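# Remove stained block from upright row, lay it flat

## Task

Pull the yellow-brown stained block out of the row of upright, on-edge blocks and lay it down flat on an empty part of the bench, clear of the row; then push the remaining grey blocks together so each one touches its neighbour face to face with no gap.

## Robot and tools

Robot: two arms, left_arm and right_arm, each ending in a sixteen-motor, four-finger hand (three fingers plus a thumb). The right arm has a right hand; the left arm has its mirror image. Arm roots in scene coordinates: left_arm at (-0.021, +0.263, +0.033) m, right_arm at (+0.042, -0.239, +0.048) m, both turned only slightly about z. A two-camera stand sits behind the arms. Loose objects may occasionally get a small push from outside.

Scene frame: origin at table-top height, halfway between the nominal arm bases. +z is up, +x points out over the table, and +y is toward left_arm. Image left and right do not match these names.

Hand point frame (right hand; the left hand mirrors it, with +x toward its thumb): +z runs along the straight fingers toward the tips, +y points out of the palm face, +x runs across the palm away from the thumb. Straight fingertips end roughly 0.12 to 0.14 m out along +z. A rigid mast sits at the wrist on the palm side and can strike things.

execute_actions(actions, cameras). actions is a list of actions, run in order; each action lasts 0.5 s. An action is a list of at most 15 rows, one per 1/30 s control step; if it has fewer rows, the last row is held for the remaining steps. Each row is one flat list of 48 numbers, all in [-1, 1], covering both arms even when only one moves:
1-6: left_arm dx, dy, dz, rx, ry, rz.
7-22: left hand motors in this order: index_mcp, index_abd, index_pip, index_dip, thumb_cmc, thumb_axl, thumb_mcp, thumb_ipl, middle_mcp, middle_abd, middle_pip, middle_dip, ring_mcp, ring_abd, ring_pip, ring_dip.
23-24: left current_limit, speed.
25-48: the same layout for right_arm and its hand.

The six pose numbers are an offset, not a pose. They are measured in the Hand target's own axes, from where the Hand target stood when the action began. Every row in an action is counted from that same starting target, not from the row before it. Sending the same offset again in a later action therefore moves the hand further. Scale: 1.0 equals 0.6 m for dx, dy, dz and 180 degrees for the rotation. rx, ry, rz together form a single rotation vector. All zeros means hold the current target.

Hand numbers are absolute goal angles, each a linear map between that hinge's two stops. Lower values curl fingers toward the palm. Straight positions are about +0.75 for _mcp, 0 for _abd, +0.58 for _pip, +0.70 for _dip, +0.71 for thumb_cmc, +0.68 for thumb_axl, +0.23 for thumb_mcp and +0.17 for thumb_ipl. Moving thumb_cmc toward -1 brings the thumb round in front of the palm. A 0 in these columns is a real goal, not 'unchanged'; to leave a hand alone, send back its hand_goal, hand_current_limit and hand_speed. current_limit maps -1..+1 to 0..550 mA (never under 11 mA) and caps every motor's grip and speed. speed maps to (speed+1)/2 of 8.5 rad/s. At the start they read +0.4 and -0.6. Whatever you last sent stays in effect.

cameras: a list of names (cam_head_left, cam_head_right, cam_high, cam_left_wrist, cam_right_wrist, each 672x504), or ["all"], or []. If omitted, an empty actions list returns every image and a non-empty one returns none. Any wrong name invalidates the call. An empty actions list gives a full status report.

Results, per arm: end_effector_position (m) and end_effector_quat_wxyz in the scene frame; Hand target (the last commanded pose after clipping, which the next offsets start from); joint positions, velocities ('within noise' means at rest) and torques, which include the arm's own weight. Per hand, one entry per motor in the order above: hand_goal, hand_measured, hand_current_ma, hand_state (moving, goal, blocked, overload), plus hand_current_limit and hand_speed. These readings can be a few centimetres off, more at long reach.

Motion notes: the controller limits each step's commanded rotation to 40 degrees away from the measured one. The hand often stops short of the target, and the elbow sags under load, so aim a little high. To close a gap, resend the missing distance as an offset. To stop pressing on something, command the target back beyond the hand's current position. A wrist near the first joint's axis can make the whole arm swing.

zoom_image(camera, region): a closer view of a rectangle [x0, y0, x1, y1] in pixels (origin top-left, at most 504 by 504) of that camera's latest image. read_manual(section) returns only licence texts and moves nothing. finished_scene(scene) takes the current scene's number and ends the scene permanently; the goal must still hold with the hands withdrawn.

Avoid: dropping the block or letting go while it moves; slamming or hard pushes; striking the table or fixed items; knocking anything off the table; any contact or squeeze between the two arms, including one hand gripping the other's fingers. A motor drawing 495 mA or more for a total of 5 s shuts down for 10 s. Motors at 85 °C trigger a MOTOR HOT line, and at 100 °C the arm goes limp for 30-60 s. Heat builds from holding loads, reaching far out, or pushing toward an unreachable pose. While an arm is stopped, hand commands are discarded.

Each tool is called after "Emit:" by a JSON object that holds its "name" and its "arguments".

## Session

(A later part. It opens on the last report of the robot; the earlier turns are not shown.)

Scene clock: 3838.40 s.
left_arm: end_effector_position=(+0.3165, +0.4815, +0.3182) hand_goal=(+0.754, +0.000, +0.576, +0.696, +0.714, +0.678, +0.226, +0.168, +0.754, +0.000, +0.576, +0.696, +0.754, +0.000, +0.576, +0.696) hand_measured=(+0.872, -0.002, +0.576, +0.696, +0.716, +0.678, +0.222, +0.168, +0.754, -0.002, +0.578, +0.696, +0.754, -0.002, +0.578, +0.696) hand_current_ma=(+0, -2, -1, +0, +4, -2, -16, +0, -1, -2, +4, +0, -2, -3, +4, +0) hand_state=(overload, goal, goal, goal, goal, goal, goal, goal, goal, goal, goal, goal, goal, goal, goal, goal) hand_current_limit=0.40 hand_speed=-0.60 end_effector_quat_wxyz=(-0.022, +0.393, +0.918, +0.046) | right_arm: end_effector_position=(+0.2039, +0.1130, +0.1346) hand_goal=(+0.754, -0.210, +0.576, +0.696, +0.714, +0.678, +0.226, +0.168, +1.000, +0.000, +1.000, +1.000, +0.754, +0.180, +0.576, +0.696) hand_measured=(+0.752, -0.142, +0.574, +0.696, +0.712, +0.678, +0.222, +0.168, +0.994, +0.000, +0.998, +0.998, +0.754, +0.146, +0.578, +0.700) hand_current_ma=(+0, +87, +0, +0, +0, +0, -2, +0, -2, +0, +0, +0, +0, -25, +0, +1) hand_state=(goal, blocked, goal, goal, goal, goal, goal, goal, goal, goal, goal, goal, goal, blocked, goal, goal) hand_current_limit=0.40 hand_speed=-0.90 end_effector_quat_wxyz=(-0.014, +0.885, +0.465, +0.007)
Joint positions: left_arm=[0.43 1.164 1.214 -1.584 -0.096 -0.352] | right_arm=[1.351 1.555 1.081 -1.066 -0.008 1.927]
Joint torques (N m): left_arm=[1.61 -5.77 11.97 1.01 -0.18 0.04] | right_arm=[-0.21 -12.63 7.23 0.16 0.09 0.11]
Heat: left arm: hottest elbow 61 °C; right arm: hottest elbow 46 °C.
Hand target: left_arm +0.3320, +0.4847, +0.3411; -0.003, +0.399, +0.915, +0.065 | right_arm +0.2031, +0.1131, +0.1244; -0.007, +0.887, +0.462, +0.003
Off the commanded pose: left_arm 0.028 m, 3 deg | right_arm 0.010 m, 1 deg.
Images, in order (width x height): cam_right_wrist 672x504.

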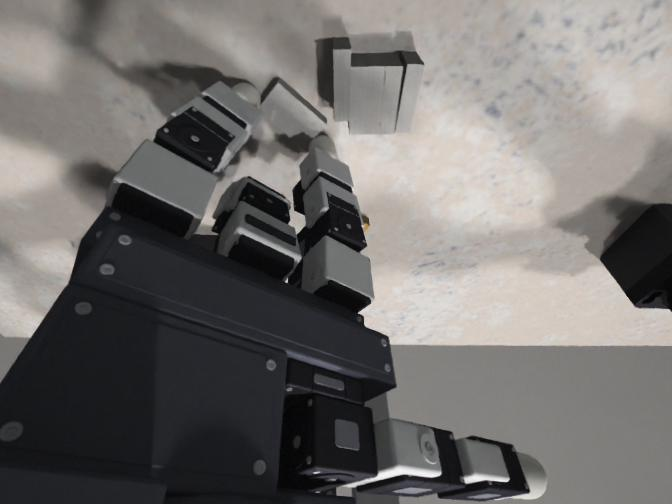

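Emit:
{"name": "execute_actions", "arguments": {"actions": [[[0,0,0,0,0,0,0.754,0,0.576,0.696,0.714,0.678,0.226,0.168,0.754,0,0.576,0.696,0.754,0,0.576,0.696,0.4,-0.6,0,0,0,0,0,0,0.754,-0.12,0.576,0.696,0.714,0.678,0.226,0.168,1,0,1,1,0.754,0.12,0.576,0.696,0.4,-0.9],[0,0,0,0,0,0,0.754,0,0.576,0.696,0.714,0.678,0.226,0.168,0.754,0,0.576,0.696,0.754,0,0.576,0.696,0.4,-0.6,0,0,-0.003,0,0,0,0.754,-0.09,0.576,0.696,0.714,0.678,0.226,0.168,1,0,1,1,0.754,0.09,0.576,0.696,0.4,-0.9],[0,0,0,0,0,0,0.754,0,0.576,0.696,0.714,0.678,0.226,0.168,0.754,0,0.576,0.696,0.754,0,0.576,0.696,0.4,-0.6,-0.002,0.006,-0.008,0,0,0,0.754,-0.08,0.576,0.696,0.714,0.678,0.226,0.168,1,0,1,1,0.754,0.08,0.576,0.696,0.4,-0.9],[0,0,0,0,0,0,0.754,0,0.576,0.696,0.714,0.678,0.226,0.168,0.754,0,0.576,0.696,0.754,0,0.576,0.696,0.4,-0.6,-0.003,0.01,-0.008,0,0,0,0.754,-0.08,0.576,0.696,0.714,0.678,0.226,0.168,1,0,1,1,0.754,0.08,0.576,0.696,0.4,-0.9]]], "cameras": ["cam_right_wrist"]}}

Emit:
{"name": "zoom_image", "arguments": {"camera": "cam_right_wrist", "region": [200, 30, 370, 190]}}

Scene clock: 3906.80 s.
left_arm: end_effector_position=(+0.3165, +0.4815, +0.3182) hand_goal=(+0.754, +0.000, +0.576, +0.696, +0.714, +0.678, +0.226, +0.168, +0.754, +0.000, +0.576, +0.696, +0.754, +0.000, +0.576, +0.696) hand_measured=(+0.872, -0.002, +0.576, +0.696, +0.716, +0.678, +0.222, +0.168, +0.754, -0.002, +0.578, +0.696, +0.754, -0.002, +0.578, +0.696) hand_current_ma=(+0, -2, -1, +0, +4, -2, -16, +0, -1, -2, +4, +0, -2, -3, +4, +0) hand_state=(overload, goal, goal, goal, goal, goal, goal, goal, goal, goal, goal, goal, goal, goal, goal, goal) hand_current_limit=0.40 hand_speed=-0.60 end_effector_quat_wxyz=(-0.022, +0.393, +0.918, +0.046) | right_arm: end_effector_position=(+0.2036, +0.1119, +0.1338) hand_goal=(+0.754, -0.080, +0.576, +0.696, +0.714, +0.678, +0.226, +0.168, +1.000, +0.000, +1.000, +1.000, +0.754, +0.080, +0.576, +0.696) hand_measured=(+0.752, -0.088, +0.574, +0.696, +0.712, +0.678, +0.222, +0.168, +0.994, +0.000, +0.998, +0.998, +0.754, +0.120, +0.578, +0.700) hand_current_ma=(+0, -3, +0, +0, +0, +0, -2, +0, -2, +0, +0, +0, +0, +35, +0, +1) hand_state=(goal, goal, goal, goal, goal, goal, goal, goal, goal, goal, goal, goal, goal, blocked, goal, goal) hand_current_limit=0.40 hand_speed=-0.90 end_effector_quat_wxyz=(-0.013, +0.885, +0.465, +0.006)
Joint positions: left_arm=[0.43 1.164 1.214 -1.584 -0.096 -0.352] | right_arm=[1.351 1.555 1.078 -1.066 -0.008 1.928]
Joint torques (N m): left_arm=[1.67 -5.6 11.96 0.96 -0.19 0.05] | right_arm=[-1.26 -14.1 7.12 -0.17 0.08 -0.01]
Heat: left arm: hottest elbow 61 °C; right arm: hottest elbow 46 °C.
Hand target: left_arm +0.3320, +0.4847, +0.3411; -0.003, +0.399, +0.915, +0.065 | right_arm +0.2070, +0.1081, +0.1290; -0.007, +0.887, +0.462, +0.003
Off the commanded pose: left_arm 0.028 m, 3 deg | right_arm 0.007 m, 1 deg.
Images, in order (width x height): cam_right_wrist 672x504.

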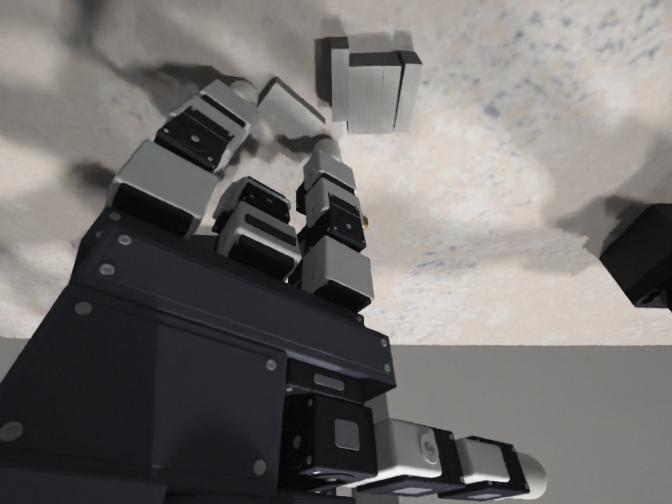

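Scaled by 2.965 from the camera's 672x504 image, which has a finer 960x720 frame.

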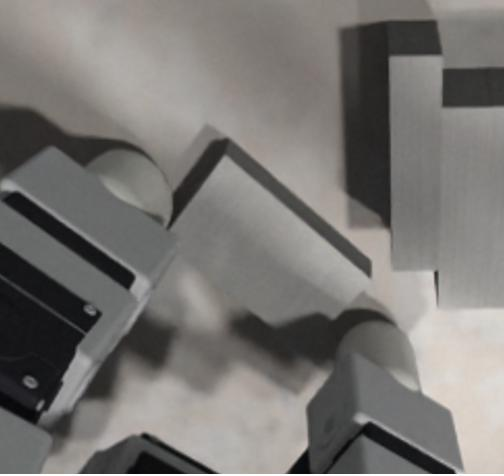

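Emit:
{"name": "execute_actions", "arguments": {"actions": [[[0,0,0,0,0,0,0.754,0,0.576,0.696,0.714,0.678,0.226,0.168,0.754,0,0.576,0.696,0.754,0,0.576,0.696,0.4,-0.6,-0.002,0.003,-0.006,0,0,0,0.754,-0.06,0.576,0.696,0.714,0.678,0.226,0.168,1,0,1,1,0.754,0.07,0.576,0.696,0.4,-0.9],[0,0,0,0,0,0,0.754,0,0.576,0.696,0.714,0.678,0.226,0.168,0.754,0,0.576,0.696,0.754,0,0.576,0.696,0.4,-0.6,-0.003,0.006,-0.013,0,0,0,0.754,-0.06,0.576,0.696,0.714,0.678,0.226,0.168,1,0,1,1,0.754,0.05,0.576,0.696,0.4,-0.9]]], "cameras": ["cam_right_wrist"]}}

Emit:
{"name": "zoom_image", "arguments": {"camera": "cam_right_wrist", "region": [200, 30, 370, 190]}}

Scene clock: 3918.10 s.
left_arm: end_effector_position=(+0.3165, +0.4815, +0.3182) hand_goal=(+0.754, +0.000, +0.576, +0.696, +0.714, +0.678, +0.226, +0.168, +0.754, +0.000, +0.576, +0.696, +0.754, +0.000, +0.576, +0.696) hand_measured=(+0.872, -0.002, +0.576, +0.696, +0.716, +0.678, +0.222, +0.168, +0.754, -0.002, +0.578, +0.696, +0.754, -0.002, +0.578, +0.696) hand_current_ma=(+0, -2, -1, +0, +4, -2, -16, +0, -1, -2, +4, +0, -2, -3, +4, +0) hand_state=(overload, goal, goal, goal, goal, goal, goal, goal, goal, goal, goal, goal, goal, goal, goal, goal) hand_current_limit=0.40 hand_speed=-0.60 end_effector_quat_wxyz=(-0.022, +0.393, +0.918, +0.046) | right_arm: end_effector_position=(+0.2039, +0.1091, +0.1348) hand_goal=(+0.754, -0.060, +0.576, +0.696, +0.714, +0.678, +0.226, +0.168, +1.000, +0.000, +1.000, +1.000, +0.754, +0.050, +0.576, +0.696) hand_measured=(+0.752, -0.062, +0.574, +0.696, +0.712, +0.678, +0.222, +0.168, +0.994, +0.000, +0.998, +0.998, +0.760, +0.084, +0.580, +0.700) hand_current_ma=(+0, +0, +0, +0, +0, +0, -2, +0, -2, +0, +0, +0, +2, +27, +1, +1) hand_state=(goal, goal, goal, goal, goal, goal, goal, goal, goal, goal, goal, goal, goal, blocked, goal, goal) hand_current_limit=0.40 hand_speed=-0.90 end_effector_quat_wxyz=(-0.010, +0.886, +0.464, +0.004)
Joint positions: left_arm=[0.43 1.164 1.214 -1.584 -0.096 -0.352] | right_arm=[1.349 1.554 1.078 -1.076 -0.008 1.927]
Joint torques (N m): left_arm=[1.67 -5.66 11.96 0.95 -0.18 0.04] | right_arm=[-1.55 -15.38 7.28 -0.59 0.07 -0.08]
Heat: left arm: hottest elbow 61 °C; right arm: hottest elbow 45 °C.
Hand target: left_arm +0.3320, +0.4847, +0.3411; -0.003, +0.399, +0.915, +0.065 | right_arm +0.2088, +0.1044, +0.1367; -0.007, +0.887, +0.462, +0.003
Off the commanded pose: left_arm 0.028 m, 3 deg | right_arm 0.007 m, 0 deg.
Images, in order (width x height): cam_right_wrist 672x504.

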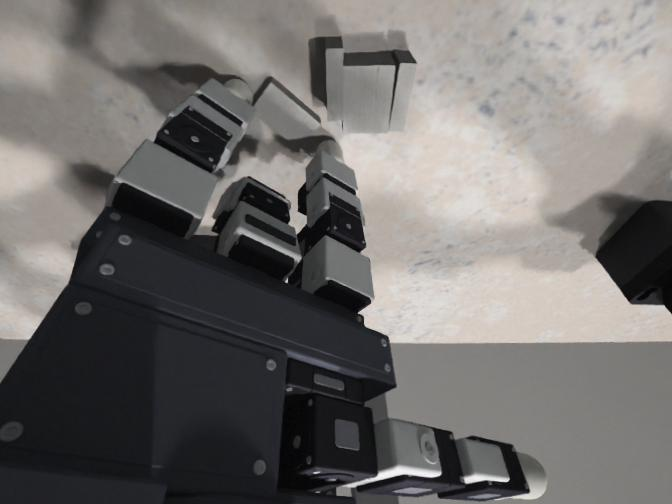

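Scaled by 2.965 from the camera's 672x504 image, which has a finer 960x720 frame.

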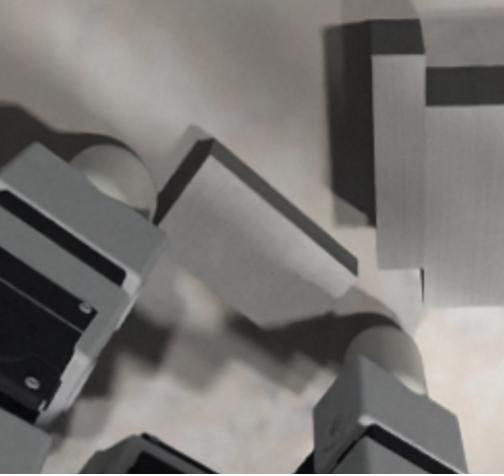

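Emit:
{"name": "execute_actions", "arguments": {"actions": [[[0,0,0,0,0,0,0.754,0,0.576,0.696,0.714,0.678,0.226,0.168,0.754,0,0.576,0.696,0.754,0,0.576,0.696,0.4,-0.6,0.001,0.006,-0.001,0,0,0,0.754,-0.06,0.576,0.696,0.714,0.678,0.226,0.168,1,0,1,1,0.754,0.05,0.576,0.696,0.4,-0.9],[0,0,0,0,0,0,0.754,0,0.576,0.696,0.714,0.678,0.226,0.168,0.754,0,0.576,0.696,0.754,0,0.576,0.696,0.4,-0.6,0.0016,0.011,-0.002,0,0,0,0.754,-0.06,0.576,0.696,0.714,0.678,0.226,0.168,1,0,1,1,0.754,0.05,0.576,0.696,0.4,-0.9]]], "cameras": ["cam_right_wrist"]}}

Emit:
{"name": "zoom_image", "arguments": {"camera": "cam_right_wrist", "region": [200, 30, 370, 190]}}

Scene clock: 3946.97 s.
left_arm: end_effector_position=(+0.3165, +0.4815, +0.3182) hand_goal=(+0.754, +0.000, +0.576, +0.696, +0.714, +0.678, +0.226, +0.168, +0.754, +0.000, +0.576, +0.696, +0.754, +0.000, +0.576, +0.696) hand_measured=(+0.872, -0.002, +0.576, +0.696, +0.716, +0.678, +0.222, +0.168, +0.754, -0.002, +0.578, +0.696, +0.754, -0.002, +0.578, +0.696) hand_current_ma=(+0, -2, -1, +0, +4, -2, -16, +0, -1, -2, +4, +0, -2, -3, +4, +0) hand_state=(overload, goal, goal, goal, goal, goal, goal, goal, goal, goal, goal, goal, goal, goal, goal, goal) hand_current_limit=0.40 hand_speed=-0.60 end_effector_quat_wxyz=(-0.022, +0.393, +0.918, +0.046) | right_arm: end_effector_position=(+0.2120, +0.1065, +0.1352) hand_goal=(+0.754, -0.060, +0.576, +0.696, +0.714, +0.678, +0.226, +0.168, +1.000, +0.000, +1.000, +1.000, +0.754, +0.050, +0.576, +0.696) hand_measured=(+0.752, -0.062, +0.574, +0.696, +0.712, +0.678, +0.222, +0.168, +0.994, +0.000, +0.998, +0.998, +0.756, +0.056, +0.578, +0.700) hand_current_ma=(+0, +0, +0, +0, +0, +0, -2, +0, -2, +0, +0, +0, +0, +1, +0, +1) hand_state=(goal, goal, goal, goal, goal, goal, goal, goal, goal, goal, goal, goal, goal, goal, goal, goal) hand_current_limit=0.40 hand_speed=-0.90 end_effector_quat_wxyz=(-0.010, +0.887, +0.461, +0.004)
Joint positions: left_arm=[0.43 1.164 1.214 -1.584 -0.096 -0.352] | right_arm=[1.328 1.553 1.078 -1.076 -0.008 1.912]
Joint torques (N m): left_arm=[1.55 -5.71 11.96 0.94 -0.18 0.04] | right_arm=[-1.26 -15.68 7.15 -0.64 0.07 -0.1]
Heat: left arm: hottest elbow 62 °C; right arm: hottest elbow 45 °C.
Hand target: left_arm +0.3320, +0.4847, +0.3411; -0.003, +0.399, +0.915, +0.065 | right_arm +0.2148, +0.1014, +0.1379; -0.007, +0.887, +0.462, +0.003
Off the commanded pose: left_arm 0.028 m, 3 deg | right_arm 0.006 m, 0 deg.
Images, in order (width x height): cam_right_wrist 672x504.

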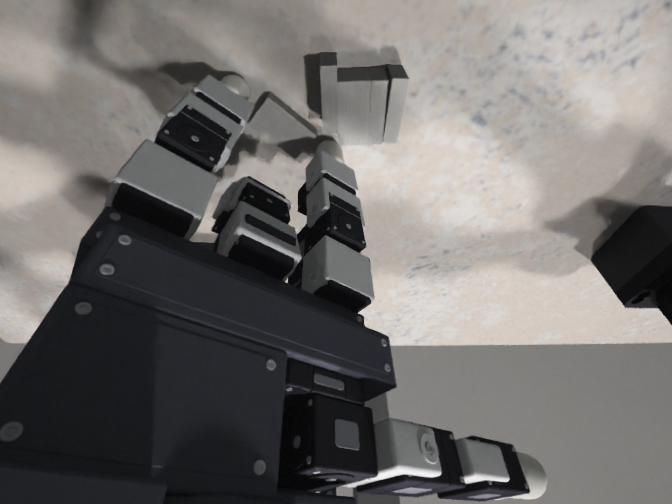

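Scaled by 2.965 from the camera's 672x504 image, which has a finer 960x720 frame.

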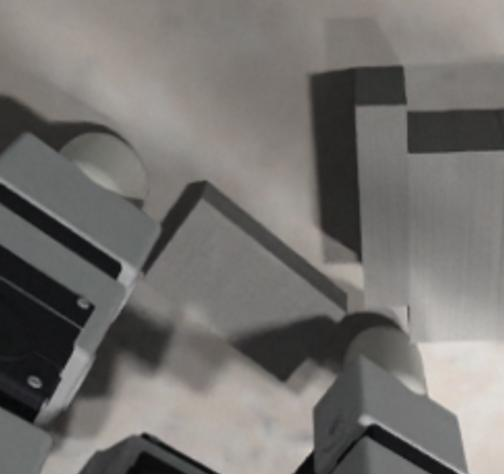

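Emit:
{"name": "execute_actions", "arguments": {"actions": [[[0,0,0,0,0,0,0.754,0,0.576,0.696,0.714,0.678,0.226,0.168,0.754,0,0.576,0.696,0.754,0,0.576,0.696,0.4,-0.6,-0.002,-0.005,0.002,0,0,0,0.754,-0.09,0.576,0.696,0.714,0.678,0.226,0.168,1,0,1,1,0.754,0.08,0.576,0.696,0.4,-0.9],[0,0,0,0,0,0,0.754,0,0.576,0.696,0.714,0.678,0.226,0.168,0.754,0,0.576,0.696,0.754,0,0.576,0.696,0.4,-0.6,-0.002,-0.01,0.004,0,0,0,0.754,-0.12,0.576,0.696,0.714,0.678,0.226,0.168,1,0,1,1,0.754,0.1,0.576,0.696,0.4,-0.9]]], "cameras": ["cam_right_wrist"]}}

Emit:
{"name": "zoom_image", "arguments": {"camera": "cam_right_wrist", "region": [200, 30, 370, 190]}}

Scene clock: 3984.17 s.
left_arm: end_effector_position=(+0.3165, +0.4815, +0.3182) hand_goal=(+0.754, +0.000, +0.576, +0.696, +0.714, +0.678, +0.226, +0.168, +0.754, +0.000, +0.576, +0.696, +0.754, +0.000, +0.576, +0.696) hand_measured=(+0.872, -0.002, +0.576, +0.696, +0.716, +0.678, +0.222, +0.168, +0.754, -0.002, +0.578, +0.696, +0.754, -0.002, +0.578, +0.696) hand_current_ma=(+0, -2, -1, +0, +4, -2, -16, +0, -1, -2, +4, +0, -2, -3, +4, +0) hand_state=(overload, goal, goal, goal, goal, goal, goal, goal, goal, goal, goal, goal, goal, goal, goal, goal) hand_current_limit=0.40 hand_speed=-0.60 end_effector_quat_wxyz=(-0.022, +0.393, +0.918, +0.046) | right_arm: end_effector_position=(+0.2120, +0.1065, +0.1352) hand_goal=(+0.754, -0.120, +0.576, +0.696, +0.714, +0.678, +0.226, +0.168, +1.000, +0.000, +1.000, +1.000, +0.754, +0.100, +0.576, +0.696) hand_measured=(+0.752, -0.116, +0.574, +0.696, +0.712, +0.678, +0.222, +0.168, +0.994, +0.000, +0.998, +0.998, +0.756, +0.096, +0.578, +0.700) hand_current_ma=(+0, +1, +0, +0, +0, +0, -2, +0, -2, +0, +0, +0, +0, -1, +0, +1) hand_state=(goal, goal, goal, goal, goal, goal, goal, goal, goal, goal, goal, goal, goal, goal, goal, goal) hand_current_limit=0.40 hand_speed=-0.90 end_effector_quat_wxyz=(-0.010, +0.887, +0.461, +0.004)
Joint positions: left_arm=[0.43 1.164 1.214 -1.584 -0.096 -0.352] | right_arm=[1.328 1.553 1.078 -1.076 -0.008 1.912]
Joint torques (N m): left_arm=[1.67 -5.71 11.97 0.95 -0.19 0.04] | right_arm=[-0.03 -15.33 7.09 -0.42 0.08 0.08]
Heat: left arm: hottest elbow 62 °C; right arm: hottest elbow 44 °C.
Hand target: left_arm +0.3320, +0.4847, +0.3411; -0.003, +0.399, +0.915, +0.065 | right_arm +0.2092, +0.1039, +0.1356; -0.007, +0.887, +0.462, +0.003
Off the commanded pose: left_arm 0.028 m, 3 deg | right_arm 0.004 m, 0 deg.
Images, in order (width x height): cam_right_wrist 672x504.

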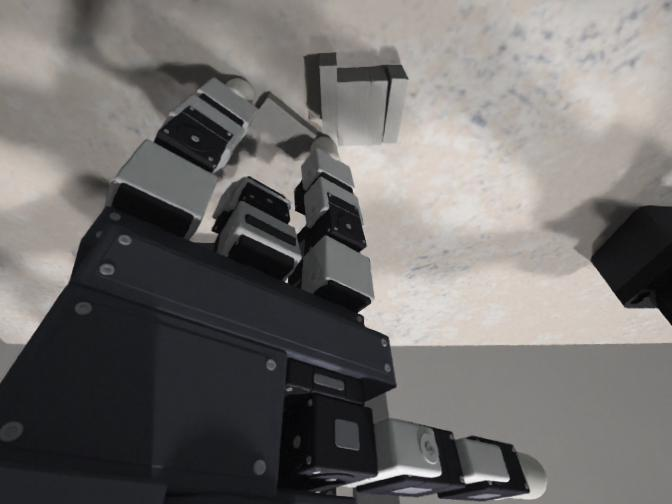

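Scaled by 2.965 from the camera's 672x504 image, which has a finer 960x720 frame.

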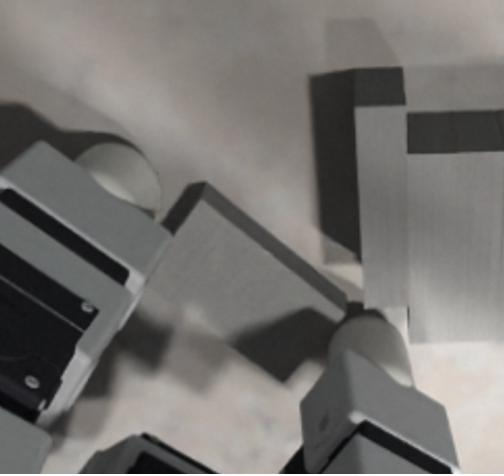

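Emit:
{"name": "execute_actions", "arguments": {"actions": [[[0,0,0,0,0,0,0.754,0,0.576,0.696,0.714,0.678,0.226,0.168,0.754,0,0.576,0.696,0.754,0,0.576,0.696,0.4,-0.6,0.0018,-0.007,0,0,0,0,0.754,-0.12,0.576,0.696,0.714,0.678,0.226,0.168,1,0,1,1,0.754,0.1,0.576,0.696,0.4,-0.9],[0,0,0,0,0,0,0.754,0,0.576,0.696,0.714,0.678,0.226,0.168,0.754,0,0.576,0.696,0.754,0,0.576,0.696,0.4,-0.6,0.0036,-0.0141,0,0,0,0,0.754,-0.12,0.576,0.696,0.714,0.678,0.226,0.168,1,0,1,1,0.754,0.1,0.576,0.696,0.4,-0.9]]], "cameras": ["cam_right_wrist"]}}

Emit:
{"name": "zoom_image", "arguments": {"camera": "cam_right_wrist", "region": [200, 30, 370, 190]}}

Scene clock: 3996.00 s.
left_arm: end_effector_position=(+0.3165, +0.4815, +0.3182) hand_goal=(+0.754, +0.000, +0.576, +0.696, +0.714, +0.678, +0.226, +0.168, +0.754, +0.000, +0.576, +0.696, +0.754, +0.000, +0.576, +0.696) hand_measured=(+0.872, -0.002, +0.576, +0.696, +0.716, +0.678, +0.222, +0.168, +0.754, -0.002, +0.578, +0.696, +0.754, -0.002, +0.578, +0.696) hand_current_ma=(+0, -2, -1, +0, +4, -2, -16, +0, -1, -2, +4, +0, -2, -3, +4, +0) hand_state=(overload, goal, goal, goal, goal, goal, goal, goal, goal, goal, goal, goal, goal, goal, goal, goal) hand_current_limit=0.40 hand_speed=-0.60 end_effector_quat_wxyz=(-0.022, +0.393, +0.918, +0.046) | right_arm: end_effector_position=(+0.2060, +0.1084, +0.1353) hand_goal=(+0.754, -0.120, +0.576, +0.696, +0.714, +0.678, +0.226, +0.168, +1.000, +0.000, +1.000, +1.000, +0.754, +0.100, +0.576, +0.696) hand_measured=(+0.752, -0.116, +0.574, +0.696, +0.712, +0.678, +0.222, +0.168, +0.994, +0.000, +0.998, +0.998, +0.754, +0.096, +0.578, +0.700) hand_current_ma=(+0, +1, +0, +0, +0, +0, -2, +0, -2, +0, +0, +0, +0, -1, +0, +1) hand_state=(goal, goal, goal, goal, goal, goal, goal, goal, goal, goal, goal, goal, goal, goal, goal, goal) hand_current_limit=0.40 hand_speed=-0.90 end_effector_quat_wxyz=(-0.010, +0.886, +0.463, +0.004)
Joint positions: left_arm=[0.43 1.164 1.214 -1.584 -0.096 -0.352] | right_arm=[1.344 1.553 1.078 -1.076 -0.007 1.924]
Joint torques (N m): left_arm=[1.67 -5.77 11.96 0.95 -0.18 0.04] | right_arm=[0.03 -14.33 8.21 -0.47 0.05 0.13]
Heat: left arm: hottest elbow 62 °C; right arm: hottest elbow 44 °C.
Hand target: left_arm +0.3320, +0.4847, +0.3411; -0.003, +0.399, +0.915, +0.065 | right_arm +0.2035, +0.1106, +0.1357; -0.007, +0.887, +0.462, +0.003
Off the commanded pose: left_arm 0.028 m, 3 deg | right_arm 0.003 m, 0 deg.
Images, in order (width x height): cam_right_wrist 672x504.

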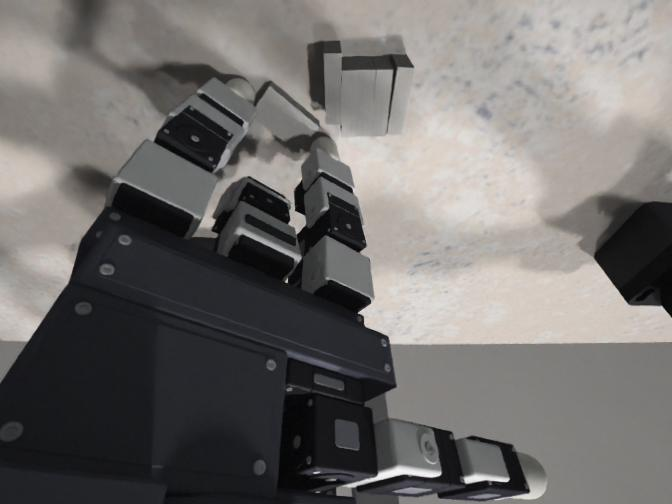

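Scaled by 2.965 from the camera's 672x504 image, which has a finer 960x720 frame.

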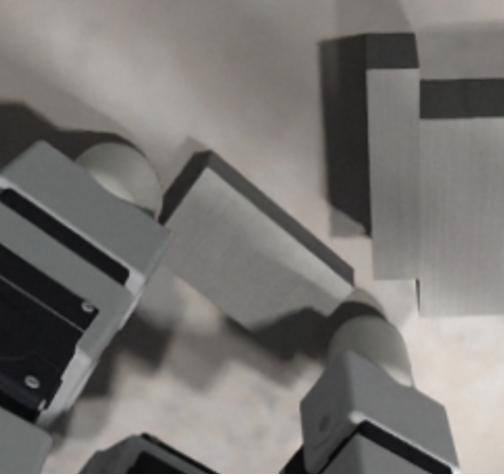

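Emit:
{"name": "execute_actions", "arguments": {"actions": [[[0,0,0,0,0,0,0.754,0,0.576,0.696,0.714,0.678,0.226,0.168,0.754,0,0.576,0.696,0.754,0,0.576,0.696,0.4,-0.6,0,0,0,0,0,0,0.754,-0.17,0.576,0.696,0.714,0.678,0.226,0.168,1,0,1,1,0.754,0.14,0.576,0.696,0.4,-0.9],[0,0,0,0,0,0,0.754,0,0.576,0.696,0.714,0.678,0.226,0.168,0.754,0,0.576,0.696,0.754,0,0.576,0.696,0.4,-0.6,0,0,0,0,0,0,0.754,-0.22,0.576,0.696,0.714,0.678,0.226,0.168,1,0,1,1,0.754,0.19,0.576,0.696,0.4,-0.9]],[[0,0,0,0,0,0,0.754,0,0.576,0.696,0.714,0.678,0.226,0.168,0.754,0,0.576,0.696,0.754,0,0.576,0.696,0.4,-0.6,0,0,0,0,0,0,0.754,-0.3,0.576,0.696,0.714,0.678,0.226,0.168,1,0,1,1,0.754,0.27,0.576,0.696,0.4,-0.9],[0,0,0,0,0,0,0.754,0,0.576,0.696,0.714,0.678,0.226,0.168,0.754,0,0.576,0.696,0.754,0,0.576,0.696,0.4,-0.6,0,0,0,0,0,0,0.754,-0.37,0.576,0.696,0.714,0.678,0.226,0.168,1,0,1,1,0.754,0.33,0.576,0.696,0.4,-0.9]]], "cameras": ["cam_right_wrist"]}}

Emit:
{"name": "zoom_image", "arguments": {"camera": "cam_right_wrist", "region": [200, 30, 370, 190]}}

Scene clock: 4036.27 s.
left_arm: end_effector_position=(+0.3165, +0.4815, +0.3182) hand_goal=(+0.754, +0.000, +0.576, +0.696, +0.714, +0.678, +0.226, +0.168, +0.754, +0.000, +0.576, +0.696, +0.754, +0.000, +0.576, +0.696) hand_measured=(+0.872, -0.002, +0.576, +0.696, +0.716, +0.678, +0.222, +0.168, +0.754, -0.002, +0.578, +0.696, +0.754, -0.002, +0.578, +0.696) hand_current_ma=(+0, -2, -1, +0, +4, -2, -16, +0, -1, -2, +4, +0, -2, -3, +4, +0) hand_state=(overload, goal, goal, goal, goal, goal, goal, goal, goal, goal, goal, goal, goal, goal, goal, goal) hand_current_limit=0.40 hand_speed=-0.60 end_effector_quat_wxyz=(-0.022, +0.393, +0.918, +0.046) | right_arm: end_effector_position=(+0.2060, +0.1083, +0.1353) hand_goal=(+0.754, -0.370, +0.576, +0.696, +0.714, +0.678, +0.226, +0.168, +1.000, +0.000, +1.000, +1.000, +0.754, +0.330, +0.576, +0.696) hand_measured=(+0.752, -0.176, +0.574, +0.696, +0.712, +0.678, +0.222, +0.168, +0.994, +0.000, +0.998, +0.998, +0.754, +0.130, +0.578, +0.700) hand_current_ma=(+0, +385, +0, +0, +0, +0, -2, +0, -2, +0, +0, +0, +0, -385, +0, +1) hand_state=(goal, blocked, goal, goal, goal, goal, goal, goal, goal, goal, goal, goal, goal, blocked, goal, goal) hand_current_limit=0.40 hand_speed=-0.90 end_effector_quat_wxyz=(-0.010, +0.887, +0.462, +0.004)
Joint positions: left_arm=[0.43 1.164 1.214 -1.584 -0.096 -0.352] | right_arm=[1.344 1.553 1.078 -1.076 -0.007 1.925]
Joint torques (N m): left_arm=[1.67 -5.66 11.97 0.96 -0.19 0.04] | right_arm=[0.09 -14.21 8.16 -0.47 0.05 0.11]
Heat: left arm: hottest elbow 62 °C; right arm: hottest elbow 45 °C.
Hand target: left_arm +0.3320, +0.4847, +0.3411; -0.003, +0.399, +0.915, +0.065 | right_arm +0.2035, +0.1106, +0.1357; -0.007, +0.887, +0.462, +0.003
Off the commanded pose: left_arm 0.028 m, 3 deg | right_arm 0.003 m, 0 deg.
Images, in order (width x height): cam_right_wrist 672x504.

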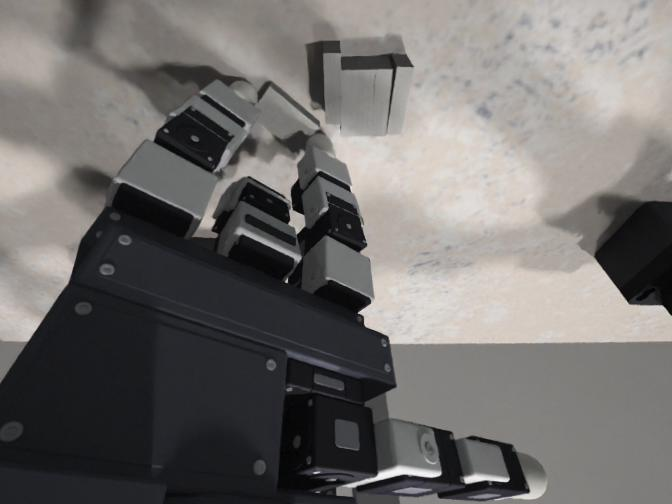

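Scaled by 2.965 from the camera's 672x504 image, which has a finer 960x720 frame.

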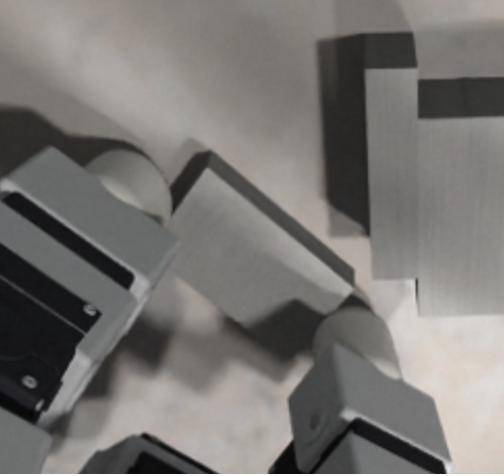

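Emit:
{"name": "execute_actions", "arguments": {"actions": [[[0,0,0,0,0,0,0.754,0,0.576,0.696,0.714,0.678,0.226,0.168,0.754,0,0.576,0.696,0.754,0,0.576,0.696,0.4,-0.6,0.0018,-0.0002,-0.016,0,0,0,0.754,-0.37,0.576,0.696,0.714,0.678,0.226,0.168,1,0,1,1,0.754,0.33,0.576,0.696,0.4,-0.9],[0,0,0,0,0,0,0.754,0,0.576,0.696,0.714,0.678,0.226,0.168,0.754,0,0.576,0.696,0.754,0,0.576,0.696,0.4,-0.6,0.0035,-0.0004,-0.032,0,0,0,0.754,-0.37,0.576,0.696,0.714,0.678,0.226,0.168,1,0,1,1,0.754,0.33,0.576,0.696,0.4,-0.9],[0,0,0,0,0,0,0.754,0,0.576,0.696,0.714,0.678,0.226,0.168,0.754,0,0.576,0.696,0.754,0,0.576,0.696,0.4,-0.6,0.0053,-0.0006,-0.048,0,0,0,0.754,-0.37,0.576,0.696,0.714,0.678,0.226,0.168,1,0,1,1,0.754,0.33,0.576,0.696,0.4,-0.9],[0,0,0,0,0,0,0.754,0,0.576,0.696,0.714,0.678,0.226,0.168,0.754,0,0.576,0.696,0.754,0,0.576,0.696,0.4,-0.6,0.007,-0.0008,-0.064,0,0,0,0.754,-0.37,0.576,0.696,0.714,0.678,0.226,0.168,1,0,1,1,0.754,0.33,0.576,0.696,0.4,-0.9],[0,0,0,0,0,0,0.754,0,0.576,0.696,0.714,0.678,0.226,0.168,0.754,0,0.576,0.696,0.754,0,0.576,0.696,0.4,-0.6,0.009,-0.001,-0.08,0,0,0,0.754,-0.37,0.576,0.696,0.714,0.678,0.226,0.168,1,0,1,1,0.754,0.33,0.576,0.696,0.4,-0.9],[0,0,0,0,0,0,0.754,0,0.576,0.696,0.714,0.678,0.226,0.168,0.754,0,0.576,0.696,0.754,0,0.576,0.696,0.4,-0.6,0.0107,-0.0012,-0.097,0,0,0,0.754,-0.37,0.576,0.696,0.714,0.678,0.226,0.168,1,0,1,1,0.754,0.33,0.576,0.696,0.4,-0.9],[0,0,0,0,0,0,0.754,0,0.576,0.696,0.714,0.678,0.226,0.168,0.754,0,0.576,0.696,0.754,0,0.576,0.696,0.4,-0.6,0.0124,-0.0015,-0.115,0,0,0,0.754,-0.37,0.576,0.696,0.714,0.678,0.226,0.168,1,0,1,1,0.754,0.33,0.576,0.696,0.4,-0.9]]], "cameras": ["cam_right_wrist"]}}

Emit:
{"name": "zoom_image", "arguments": {"camera": "cam_right_wrist", "region": [200, 30, 370, 190]}}

Scene clock: 4059.00 s.
left_arm: end_effector_position=(+0.3165, +0.4815, +0.3182) hand_goal=(+0.754, +0.000, +0.576, +0.696, +0.714, +0.678, +0.226, +0.168, +0.754, +0.000, +0.576, +0.696, +0.754, +0.000, +0.576, +0.696) hand_measured=(+0.872, -0.002, +0.576, +0.696, +0.716, +0.678, +0.222, +0.168, +0.754, -0.002, +0.578, +0.696, +0.754, -0.002, +0.578, +0.696) hand_current_ma=(+0, -2, -1, +0, +4, -2, -16, +0, -1, -2, +4, +0, -2, -3, +4, +0) hand_state=(overload, goal, goal, goal, goal, goal, goal, goal, goal, goal, goal, goal, goal, goal, goal, goal) hand_current_limit=0.40 hand_speed=-0.60 end_effector_quat_wxyz=(-0.022, +0.393, +0.918, +0.046) | right_arm: end_effector_position=(+0.2059, +0.1080, +0.1957) hand_goal=(+0.754, -0.370, +0.576, +0.696, +0.714, +0.678, +0.226, +0.168, +1.000, +0.000, +1.000, +1.000, +0.754, +0.330, +0.576, +0.696) hand_measured=(+0.746, -0.180, +0.572, +0.696, +0.712, +0.678, +0.222, +0.168, +0.994, +0.000, +0.998, +0.998, +0.762, +0.130, +0.580, +0.700) hand_current_ma=(-3, +385, -1, +0, +0, +0, -2, +0, -2, +0, +0, +0, +3, -385, +1, +1) hand_state=(goal, blocked, goal, goal, goal, goal, goal, goal, goal, goal, goal, goal, goal, blocked, goal, goal) hand_current_limit=0.40 hand_speed=-0.90 end_effector_quat_wxyz=(-0.002, +0.887, +0.462, -0.003)
Joint positions: left_arm=[0.43 1.164 1.214 -1.584 -0.096 -0.352] | right_arm=[1.344 1.504 1.191 -1.26 -0.007 1.925]
Joint torques (N m): left_arm=[1.67 -5.71 11.96 0.96 -0.19 0.04] | right_arm=[-0.44 -14.51 10.36 -0.66 0.04 0.06]
Heat: left arm: hottest elbow 62 °C; right arm: hottest elbow 45 °C.
Hand target: left_arm +0.3320, +0.4847, +0.3411; -0.003, +0.399, +0.915, +0.065 | right_arm +0.2071, +0.1160, +0.2047; -0.007, +0.887, +0.462, +0.003
Off the commanded pose: left_arm 0.028 m, 3 deg | right_arm 0.012 m, 1 deg.
Images, in order (width x height): cam_right_wrist 672x504.

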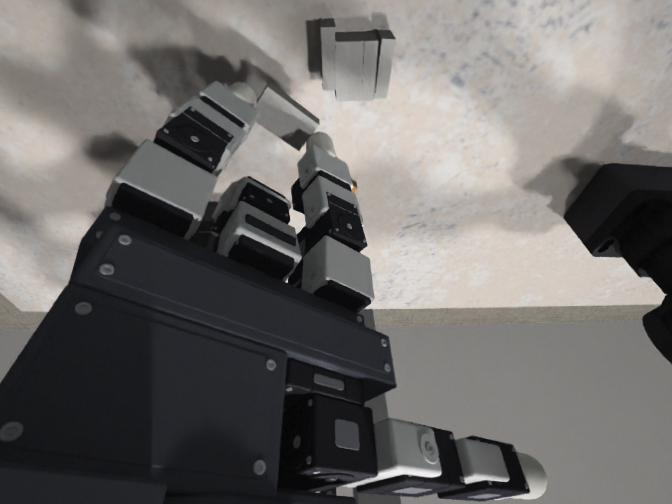

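Scaled by 2.965 from the camera's 672x504 image, which has a finer 960x720 frame.

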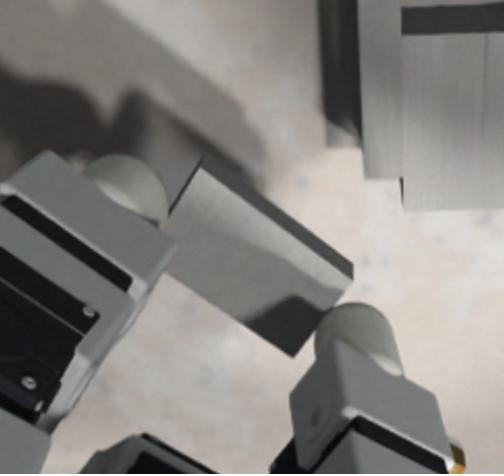

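Emit:
{"name": "execute_actions", "arguments": {"actions": [[[0,0,0,0,0,0,0.754,0,0.576,0.696,0.714,0.678,0.226,0.168,0.754,0,0.576,0.696,0.754,0,0.576,0.696,0.4,-0.6,0.0048,0.0035,0,0,0,-0.0183,0.754,-0.37,0.576,0.696,0.714,0.678,0.226,0.168,1,0,1,1,0.754,0.33,0.576,0.696,0.4,-0.9],[0,0,0,0,0,0,0.754,0,0.576,0.696,0.714,0.678,0.226,0.168,0.754,0,0.576,0.696,0.754,0,0.576,0.696,0.4,-0.6,0.0096,0.0069,0,0,0,-0.0367,0.754,-0.37,0.576,0.696,0.714,0.678,0.226,0.168,1,0,1,1,0.754,0.33,0.576,0.696,0.4,-0.9],[0,0,0,0,0,0,0.754,0,0.576,0.696,0.714,0.678,0.226,0.168,0.754,0,0.576,0.696,0.754,0,0.576,0.696,0.4,-0.6,0.0144,0.0104,0,0,0,-0.055,0.754,-0.37,0.576,0.696,0.714,0.678,0.226,0.168,1,0,1,1,0.754,0.33,0.576,0.696,0.4,-0.9],[0,0,0,0,0,0,0.754,0,0.576,0.696,0.714,0.678,0.226,0.168,0.754,0,0.576,0.696,0.754,0,0.576,0.696,0.4,-0.6,0.0192,0.0139,0,0,0,-0.0733,0.754,-0.37,0.576,0.696,0.714,0.678,0.226,0.168,1,0,1,1,0.754,0.33,0.576,0.696,0.4,-0.9],[0,0,0,0,0,0,0.754,0,0.576,0.696,0.714,0.678,0.226,0.168,0.754,0,0.576,0.696,0.754,0,0.576,0.696,0.4,-0.6,0.0241,0.0174,0,0,0,-0.0917,0.754,-0.37,0.576,0.696,0.714,0.678,0.226,0.168,1,0,1,1,0.754,0.33,0.576,0.696,0.4,-0.9],[0,0,0,0,0,0,0.754,0,0.576,0.696,0.714,0.678,0.226,0.168,0.754,0,0.576,0.696,0.754,0,0.576,0.696,0.4,-0.6,0.0289,0.0208,0,0,0,-0.11,0.754,-0.37,0.576,0.696,0.714,0.678,0.226,0.168,1,0,1,1,0.754,0.33,0.576,0.696,0.4,-0.9],[0,0,0,0,0,0,0.754,0,0.576,0.696,0.714,0.678,0.226,0.168,0.754,0,0.576,0.696,0.754,0,0.576,0.696,0.4,-0.6,0.0337,0.0243,0,0,0,-0.1283,0.754,-0.37,0.576,0.696,0.714,0.678,0.226,0.168,1,0,1,1,0.754,0.33,0.576,0.696,0.4,-0.9],[0,0,0,0,0,0,0.754,0,0.576,0.696,0.714,0.678,0.226,0.168,0.754,0,0.576,0.696,0.754,0,0.576,0.696,0.4,-0.6,0.0385,0.0278,0,0,0,-0.1466,0.754,-0.37,0.576,0.696,0.714,0.678,0.226,0.168,1,0,1,1,0.754,0.33,0.576,0.696,0.4,-0.9],[0,0,0,0,0,0,0.754,0,0.576,0.696,0.714,0.678,0.226,0.168,0.754,0,0.576,0.696,0.754,0,0.576,0.696,0.4,-0.6,0.0433,0.0312,0,0,0,-0.165,0.754,-0.37,0.576,0.696,0.714,0.678,0.226,0.168,1,0,1,1,0.754,0.33,0.576,0.696,0.4,-0.9],[0,0,0,0,0,0,0.754,0,0.576,0.696,0.714,0.678,0.226,0.168,0.754,0,0.576,0.696,0.754,0,0.576,0.696,0.4,-0.6,0.0481,0.0347,0,0,0,-0.1833,0.754,-0.37,0.576,0.696,0.714,0.678,0.226,0.168,1,0,1,1,0.754,0.33,0.576,0.696,0.4,-0.9]]], "cameras": ["cam_right_wrist"]}}

Emit:
{"name": "zoom_image", "arguments": {"camera": "cam_right_wrist", "region": [200, 0, 400, 190]}}

Scene clock: 4104.63 s.
left_arm: end_effector_position=(+0.3165, +0.4815, +0.3182) hand_goal=(+0.754, +0.000, +0.576, +0.696, +0.714, +0.678, +0.226, +0.168, +0.754, +0.000, +0.576, +0.696, +0.754, +0.000, +0.576, +0.696) hand_measured=(+0.872, -0.002, +0.576, +0.696, +0.716, +0.678, +0.222, +0.168, +0.754, -0.002, +0.578, +0.696, +0.754, -0.002, +0.578, +0.696) hand_current_ma=(+0, -2, -1, +0, +4, -2, -16, +0, -1, -2, +4, +0, -2, -3, +4, +0) hand_state=(overload, goal, goal, goal, goal, goal, goal, goal, goal, goal, goal, goal, goal, goal, goal, goal) hand_current_limit=0.40 hand_speed=-0.60 end_effector_quat_wxyz=(-0.022, +0.393, +0.918, +0.046) | right_arm: end_effector_position=(+0.2380, +0.1283, +0.2005) hand_goal=(+0.754, -0.370, +0.576, +0.696, +0.714, +0.678, +0.226, +0.168, +1.000, +0.000, +1.000, +1.000, +0.754, +0.330, +0.576, +0.696) hand_measured=(+0.746, -0.180, +0.572, +0.696, +0.714, +0.678, +0.222, +0.168, +0.994, +0.000, +0.998, +0.998, +0.762, +0.130, +0.580, +0.700) hand_current_ma=(-3, +385, -1, +0, +0, +0, -2, +0, -2, +0, +0, +0, +3, -385, +1, +1) hand_state=(goal, blocked, goal, goal, goal, goal, goal, goal, goal, goal, goal, goal, goal, blocked, goal, goal) hand_current_limit=0.40 hand_speed=-0.90 end_effector_quat_wxyz=(-0.001, +0.723, +0.691, +0.002)
Joint positions: left_arm=[0.43 1.164 1.214 -1.584 -0.096 -0.352] | right_arm=[1.323 1.45 1.144 -1.26 0.001 1.339]
Joint torques (N m): left_arm=[1.67 -5.66 11.95 0.94 -0.19 0.05] | right_arm=[-0.91 -14.68 8.24 -0.38 -0.08 -0.08]
Heat: left arm: hottest elbow 62 °C; right arm: hottest elbow 48 °C.
Hand target: left_arm +0.3320, +0.4847, +0.3411; -0.003, +0.399, +0.915, +0.065 | right_arm +0.2407, +0.1278, +0.2049; -0.006, +0.719, +0.695, +0.005
Off the commanded pose: left_arm 0.028 m, 3 deg | right_arm 0.005 m, 1 deg.
Images, in order (width x height): cam_right_wrist 672x504.

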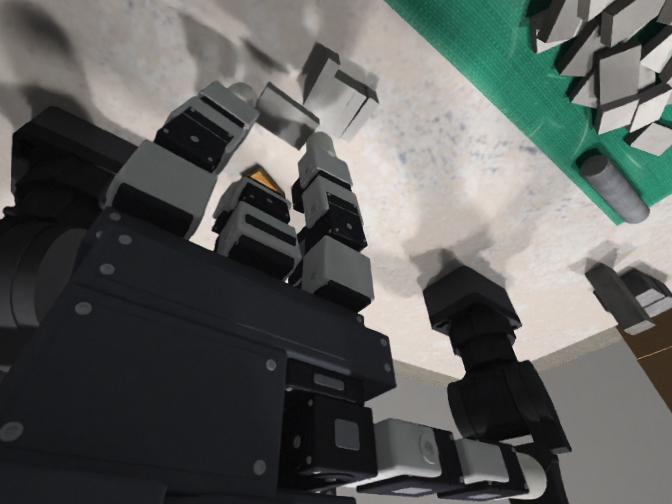

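Scaled by 2.520 from the camera's 672x504 image, which has a finer 960x720 frame.

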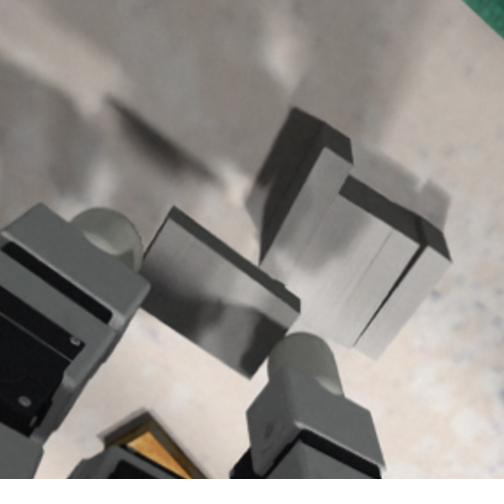

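Emit:
{"name": "execute_actions", "arguments": {"actions": [[[0,0,0,0,0,0,0.754,0,0.576,0.696,0.714,0.678,0.226,0.168,0.754,0,0.576,0.696,0.754,0,0.576,0.696,0.4,-0.6,0.0032,0.0023,0,0,0,-0.0229,0.754,-0.37,0.576,0.696,0.714,0.678,0.226,0.168,1,0,1,1,0.754,0.33,0.576,0.696,0.4,-0.9],[0,0,0,0,0,0,0.754,0,0.576,0.696,0.714,0.678,0.226,0.168,0.754,0,0.576,0.696,0.754,0,0.576,0.696,0.4,-0.6,0.0063,0.0047,0,0,0,-0.0458,0.754,-0.37,0.576,0.696,0.714,0.678,0.226,0.168,1,0,1,1,0.754,0.33,0.576,0.696,0.4,-0.9],[0,0,0,0,0,0,0.754,0,0.576,0.696,0.714,0.678,0.226,0.168,0.754,0,0.576,0.696,0.754,0,0.576,0.696,0.4,-0.6,0.0095,0.007,0,0,0,-0.0687,0.754,-0.37,0.576,0.696,0.714,0.678,0.226,0.168,1,0,1,1,0.754,0.33,0.576,0.696,0.4,-0.9],[0,0,0,0,0,0,0.754,0,0.576,0.696,0.714,0.678,0.226,0.168,0.754,0,0.576,0.696,0.754,0,0.576,0.696,0.4,-0.6,0.0126,0.0093,0,0,0,-0.0917,0.754,-0.37,0.576,0.696,0.714,0.678,0.226,0.168,1,0,1,1,0.754,0.33,0.576,0.696,0.4,-0.9],[0,0,0,0,0,0,0.754,0,0.576,0.696,0.714,0.678,0.226,0.168,0.754,0,0.576,0.696,0.754,0,0.576,0.696,0.4,-0.6,0.0158,0.0116,0,0,0,-0.1146,0.754,-0.37,0.576,0.696,0.714,0.678,0.226,0.168,1,0,1,1,0.754,0.33,0.576,0.696,0.4,-0.9],[0,0,0,0,0,0,0.754,0,0.576,0.696,0.714,0.678,0.226,0.168,0.754,0,0.576,0.696,0.754,0,0.576,0.696,0.4,-0.6,0.0189,0.014,0,0,0,-0.1375,0.754,-0.37,0.576,0.696,0.714,0.678,0.226,0.168,1,0,1,1,0.754,0.33,0.576,0.696,0.4,-0.9],[0,0,0,0,0,0,0.754,0,0.576,0.696,0.714,0.678,0.226,0.168,0.754,0,0.576,0.696,0.754,0,0.576,0.696,0.4,-0.6,0.0221,0.0163,0,0,0,-0.1604,0.754,-0.37,0.576,0.696,0.714,0.678,0.226,0.168,1,0,1,1,0.754,0.33,0.576,0.696,0.4,-0.9],[0,0,0,0,0,0,0.754,0,0.576,0.696,0.714,0.678,0.226,0.168,0.754,0,0.576,0.696,0.754,0,0.576,0.696,0.4,-0.6,0.0252,0.0186,0,0,0,-0.1833,0.754,-0.37,0.576,0.696,0.714,0.678,0.226,0.168,1,0,1,1,0.754,0.33,0.576,0.696,0.4,-0.9]],[[0,0,0,0,0,0,0.754,0,0.576,0.696,0.714,0.678,0.226,0.168,0.754,0,0.576,0.696,0.754,0,0.576,0.696,0.4,-0.6,0.003,-0.0019,0,0,0,-0.0222,0.754,-0.37,0.576,0.696,0.714,0.678,0.226,0.168,1,0,1,1,0.754,0.33,0.576,0.696,0.4,-0.9],[0,0,0,0,0,0,0.754,0,0.576,0.696,0.714,0.678,0.226,0.168,0.754,0,0.576,0.696,0.754,0,0.576,0.696,0.4,-0.6,0.0059,-0.0037,0,0,0,-0.0445,0.754,-0.37,0.576,0.696,0.714,0.678,0.226,0.168,1,0,1,1,0.754,0.33,0.576,0.696,0.4,-0.9],[0,0,0,0,0,0,0.754,0,0.576,0.696,0.714,0.678,0.226,0.168,0.754,0,0.576,0.696,0.754,0,0.576,0.696,0.4,-0.6,0.0089,-0.0056,0,0,0,-0.0667,0.754,-0.37,0.576,0.696,0.714,0.678,0.226,0.168,1,0,1,1,0.754,0.33,0.576,0.696,0.4,-0.9],[0,0,0,0,0,0,0.754,0,0.576,0.696,0.714,0.678,0.226,0.168,0.754,0,0.576,0.696,0.754,0,0.576,0.696,0.4,-0.6,0.0118,-0.0074,0,0,0,-0.0889,0.754,-0.37,0.576,0.696,0.714,0.678,0.226,0.168,1,0,1,1,0.754,0.33,0.576,0.696,0.4,-0.9],[0,0,0,0,0,0,0.754,0,0.576,0.696,0.714,0.678,0.226,0.168,0.754,0,0.576,0.696,0.754,0,0.576,0.696,0.4,-0.6,0.0148,-0.0093,0,0,0,-0.1111,0.754,-0.37,0.576,0.696,0.714,0.678,0.226,0.168,1,0,1,1,0.754,0.33,0.576,0.696,0.4,-0.9],[0,0,0,0,0,0,0.754,0,0.576,0.696,0.714,0.678,0.226,0.168,0.754,0,0.576,0.696,0.754,0,0.576,0.696,0.4,-0.6,0.0177,-0.0111,0,0,0,-0.1334,0.754,-0.37,0.576,0.696,0.714,0.678,0.226,0.168,1,0,1,1,0.754,0.33,0.576,0.696,0.4,-0.9],[0,0,0,0,0,0,0.754,0,0.576,0.696,0.714,0.678,0.226,0.168,0.754,0,0.576,0.696,0.754,0,0.576,0.696,0.4,-0.6,0.0207,-0.013,0,0,0,-0.1556,0.754,-0.37,0.576,0.696,0.714,0.678,0.226,0.168,1,0,1,1,0.754,0.33,0.576,0.696,0.4,-0.9],[0,0,0,0,0,0,0.754,0,0.576,0.696,0.714,0.678,0.226,0.168,0.754,0,0.576,0.696,0.754,0,0.576,0.696,0.4,-0.6,0.0236,-0.0148,0,0,0,-0.1778,0.754,-0.37,0.576,0.696,0.714,0.678,0.226,0.168,1,0,1,1,0.754,0.33,0.576,0.696,0.4,-0.9]],[[0,0,0,0,0,0,0.754,0,0.576,0.696,0.714,0.678,0.226,0.168,0.754,0,0.576,0.696,0.754,0,0.576,0.696,0.4,-0.6,0.0068,-0.0036,0,0,0,-0.0226,0.754,-0.37,0.576,0.696,0.714,0.678,0.226,0.168,1,0,1,1,0.754,0.33,0.576,0.696,0.4,-0.9],[0,0,0,0,0,0,0.754,0,0.576,0.696,0.714,0.678,0.226,0.168,0.754,0,0.576,0.696,0.754,0,0.576,0.696,0.4,-0.6,0.0136,-0.0072,0,0,0,-0.0452,0.754,-0.37,0.576,0.696,0.714,0.678,0.226,0.168,1,0,1,1,0.754,0.33,0.576,0.696,0.4,-0.9],[0,0,0,0,0,0,0.754,0,0.576,0.696,0.714,0.678,0.226,0.168,0.754,0,0.576,0.696,0.754,0,0.576,0.696,0.4,-0.6,0.0205,-0.0109,0,0,0,-0.0677,0.754,-0.37,0.576,0.696,0.714,0.678,0.226,0.168,1,0,1,1,0.754,0.33,0.576,0.696,0.4,-0.9],[0,0,0,0,0,0,0.754,0,0.576,0.696,0.714,0.678,0.226,0.168,0.754,0,0.576,0.696,0.754,0,0.576,0.696,0.4,-0.6,0.0273,-0.0145,0,0,0,-0.0903,0.754,-0.37,0.576,0.696,0.714,0.678,0.226,0.168,1,0,1,1,0.754,0.33,0.576,0.696,0.4,-0.9],[0,0,0,0,0,0,0.754,0,0.576,0.696,0.714,0.678,0.226,0.168,0.754,0,0.576,0.696,0.754,0,0.576,0.696,0.4,-0.6,0.0341,-0.0181,0,0,0,-0.1129,0.754,-0.37,0.576,0.696,0.714,0.678,0.226,0.168,1,0,1,1,0.754,0.33,0.576,0.696,0.4,-0.9],[0,0,0,0,0,0,0.754,0,0.576,0.696,0.714,0.678,0.226,0.168,0.754,0,0.576,0.696,0.754,0,0.576,0.696,0.4,-0.6,0.0409,-0.0217,0,0,0,-0.1355,0.754,-0.37,0.576,0.696,0.714,0.678,0.226,0.168,1,0,1,1,0.754,0.33,0.576,0.696,0.4,-0.9],[0,0,0,0,0,0,0.754,0,0.576,0.696,0.714,0.678,0.226,0.168,0.754,0,0.576,0.696,0.754,0,0.576,0.696,0.4,-0.6,0.0478,-0.0254,0,0,0,-0.158,0.754,-0.37,0.576,0.696,0.714,0.678,0.226,0.168,1,0,1,1,0.754,0.33,0.576,0.696,0.4,-0.9],[0,0,0,0,0,0,0.754,0,0.576,0.696,0.714,0.678,0.226,0.168,0.754,0,0.576,0.696,0.754,0,0.576,0.696,0.4,-0.6,0.0546,-0.029,0,0,0,-0.1806,0.754,-0.37,0.576,0.696,0.714,0.678,0.226,0.168,1,0,1,1,0.754,0.33,0.576,0.696,0.4,-0.9]]], "cameras": ["cam_right_wrist", "cam_left_wrist"]}}

Emit:
{"name": "zoom_image", "arguments": {"camera": "cam_right_wrist", "region": [180, 0, 460, 210]}}

Emit:
{"name": "zoom_image", "arguments": {"camera": "cam_left_wrist", "region": [530, 90, 670, 200]}}

Scene clock: 4170.57 s.
left_arm: end_effector_position=(+0.3165, +0.4815, +0.3182) hand_goal=(+0.754, +0.000, +0.576, +0.696, +0.714, +0.678, +0.226, +0.168, +0.754, +0.000, +0.576, +0.696, +0.754, +0.000, +0.576, +0.696) hand_measured=(+0.872, -0.002, +0.576, +0.696, +0.716, +0.678, +0.222, +0.168, +0.754, -0.002, +0.578, +0.696, +0.754, -0.002, +0.578, +0.696) hand_current_ma=(+0, -2, -1, +0, +4, -2, -16, +0, -1, -2, +4, +0, -2, -3, +4, +0) hand_state=(overload, goal, goal, goal, goal, goal, goal, goal, goal, goal, goal, goal, goal, goal, goal, goal) hand_current_limit=0.40 hand_speed=-0.60 end_effector_quat_wxyz=(-0.022, +0.393, +0.918, +0.046) | right_arm: end_effector_position=(+0.1985, +0.1475, +0.2005) hand_goal=(+0.754, -0.370, +0.576, +0.696, +0.714, +0.678, +0.226, +0.168, +1.000, +0.000, +1.000, +1.000, +0.754, +0.330, +0.576, +0.696) hand_measured=(+0.742, -0.182, +0.570, +0.694, +0.714, +0.678, +0.222, +0.168, +0.994, +0.000, +0.998, +0.998, +0.766, +0.130, +0.582, +0.700) hand_current_ma=(-6, +385, -2, +0, +0, +0, -2, +0, -2, +0, +0, +0, +6, -385, +2, +1) hand_state=(goal, blocked, goal, goal, goal, goal, goal, goal, goal, goal, goal, goal, goal, blocked, goal, goal) hand_current_limit=0.40 hand_speed=-0.90 end_effector_quat_wxyz=(+0.001, -0.044, +0.999, +0.005)
Joint positions: left_arm=[0.43 1.164 1.214 -1.584 -0.096 -0.352] | right_arm=[1.158 1.241 0.943 -1.263 -0.002 -0.528]
Joint torques (N m): left_arm=[1.85 -5.71 11.99 0.98 -0.19 0.05] | right_arm=[-1.03 -10.11 9.16 -0.4 -0.12 -0.11]
Heat: left arm: hottest elbow 62 °C; right arm: hottest elbow 46 °C.
Hand target: left_arm +0.3320, +0.4847, +0.3411; -0.003, +0.399, +0.915, +0.065 | right_arm +0.2004, +0.1493, +0.2052; -0.001, -0.048, +0.999, +0.008
Off the commanded pose: left_arm 0.028 m, 3 deg | right_arm 0.005 m, 1 deg.
Images, in order (width x height): cam_left_wrist 672x504, cam_right_wrist 672x504.

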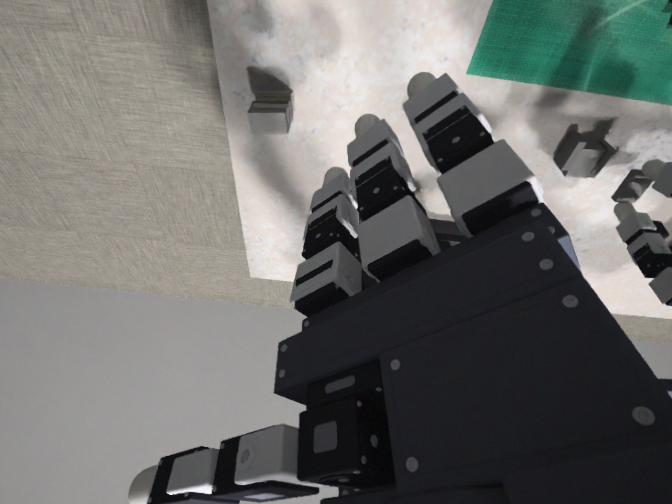

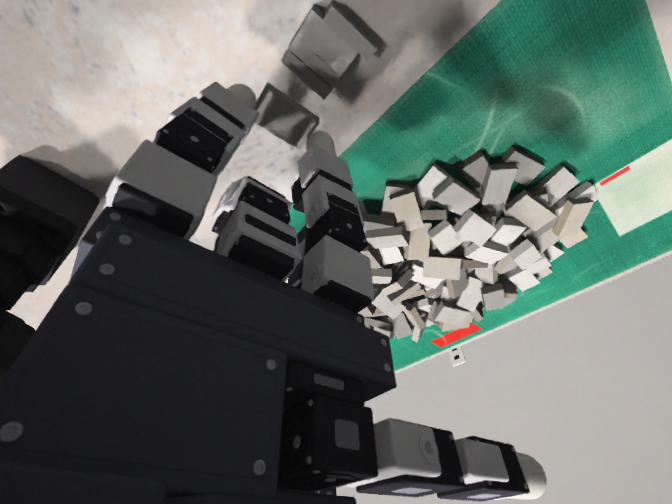

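Scaled by 1.800 from the camera's 672x504 image, which has a finer 960x720 frame.

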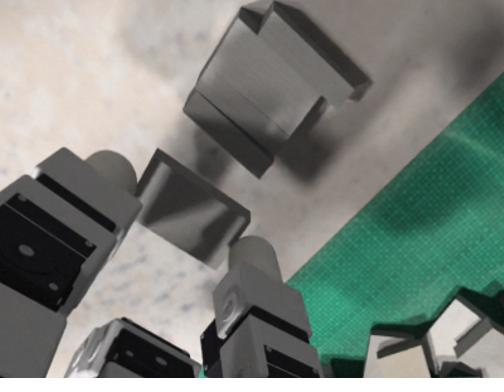

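Scaled by 3.600 from the camera's 672x504 image, which has a finer 960x720 frame.

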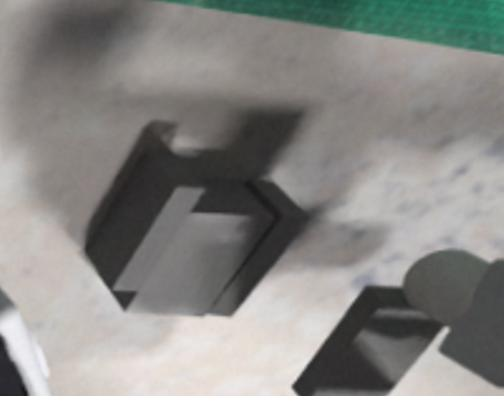

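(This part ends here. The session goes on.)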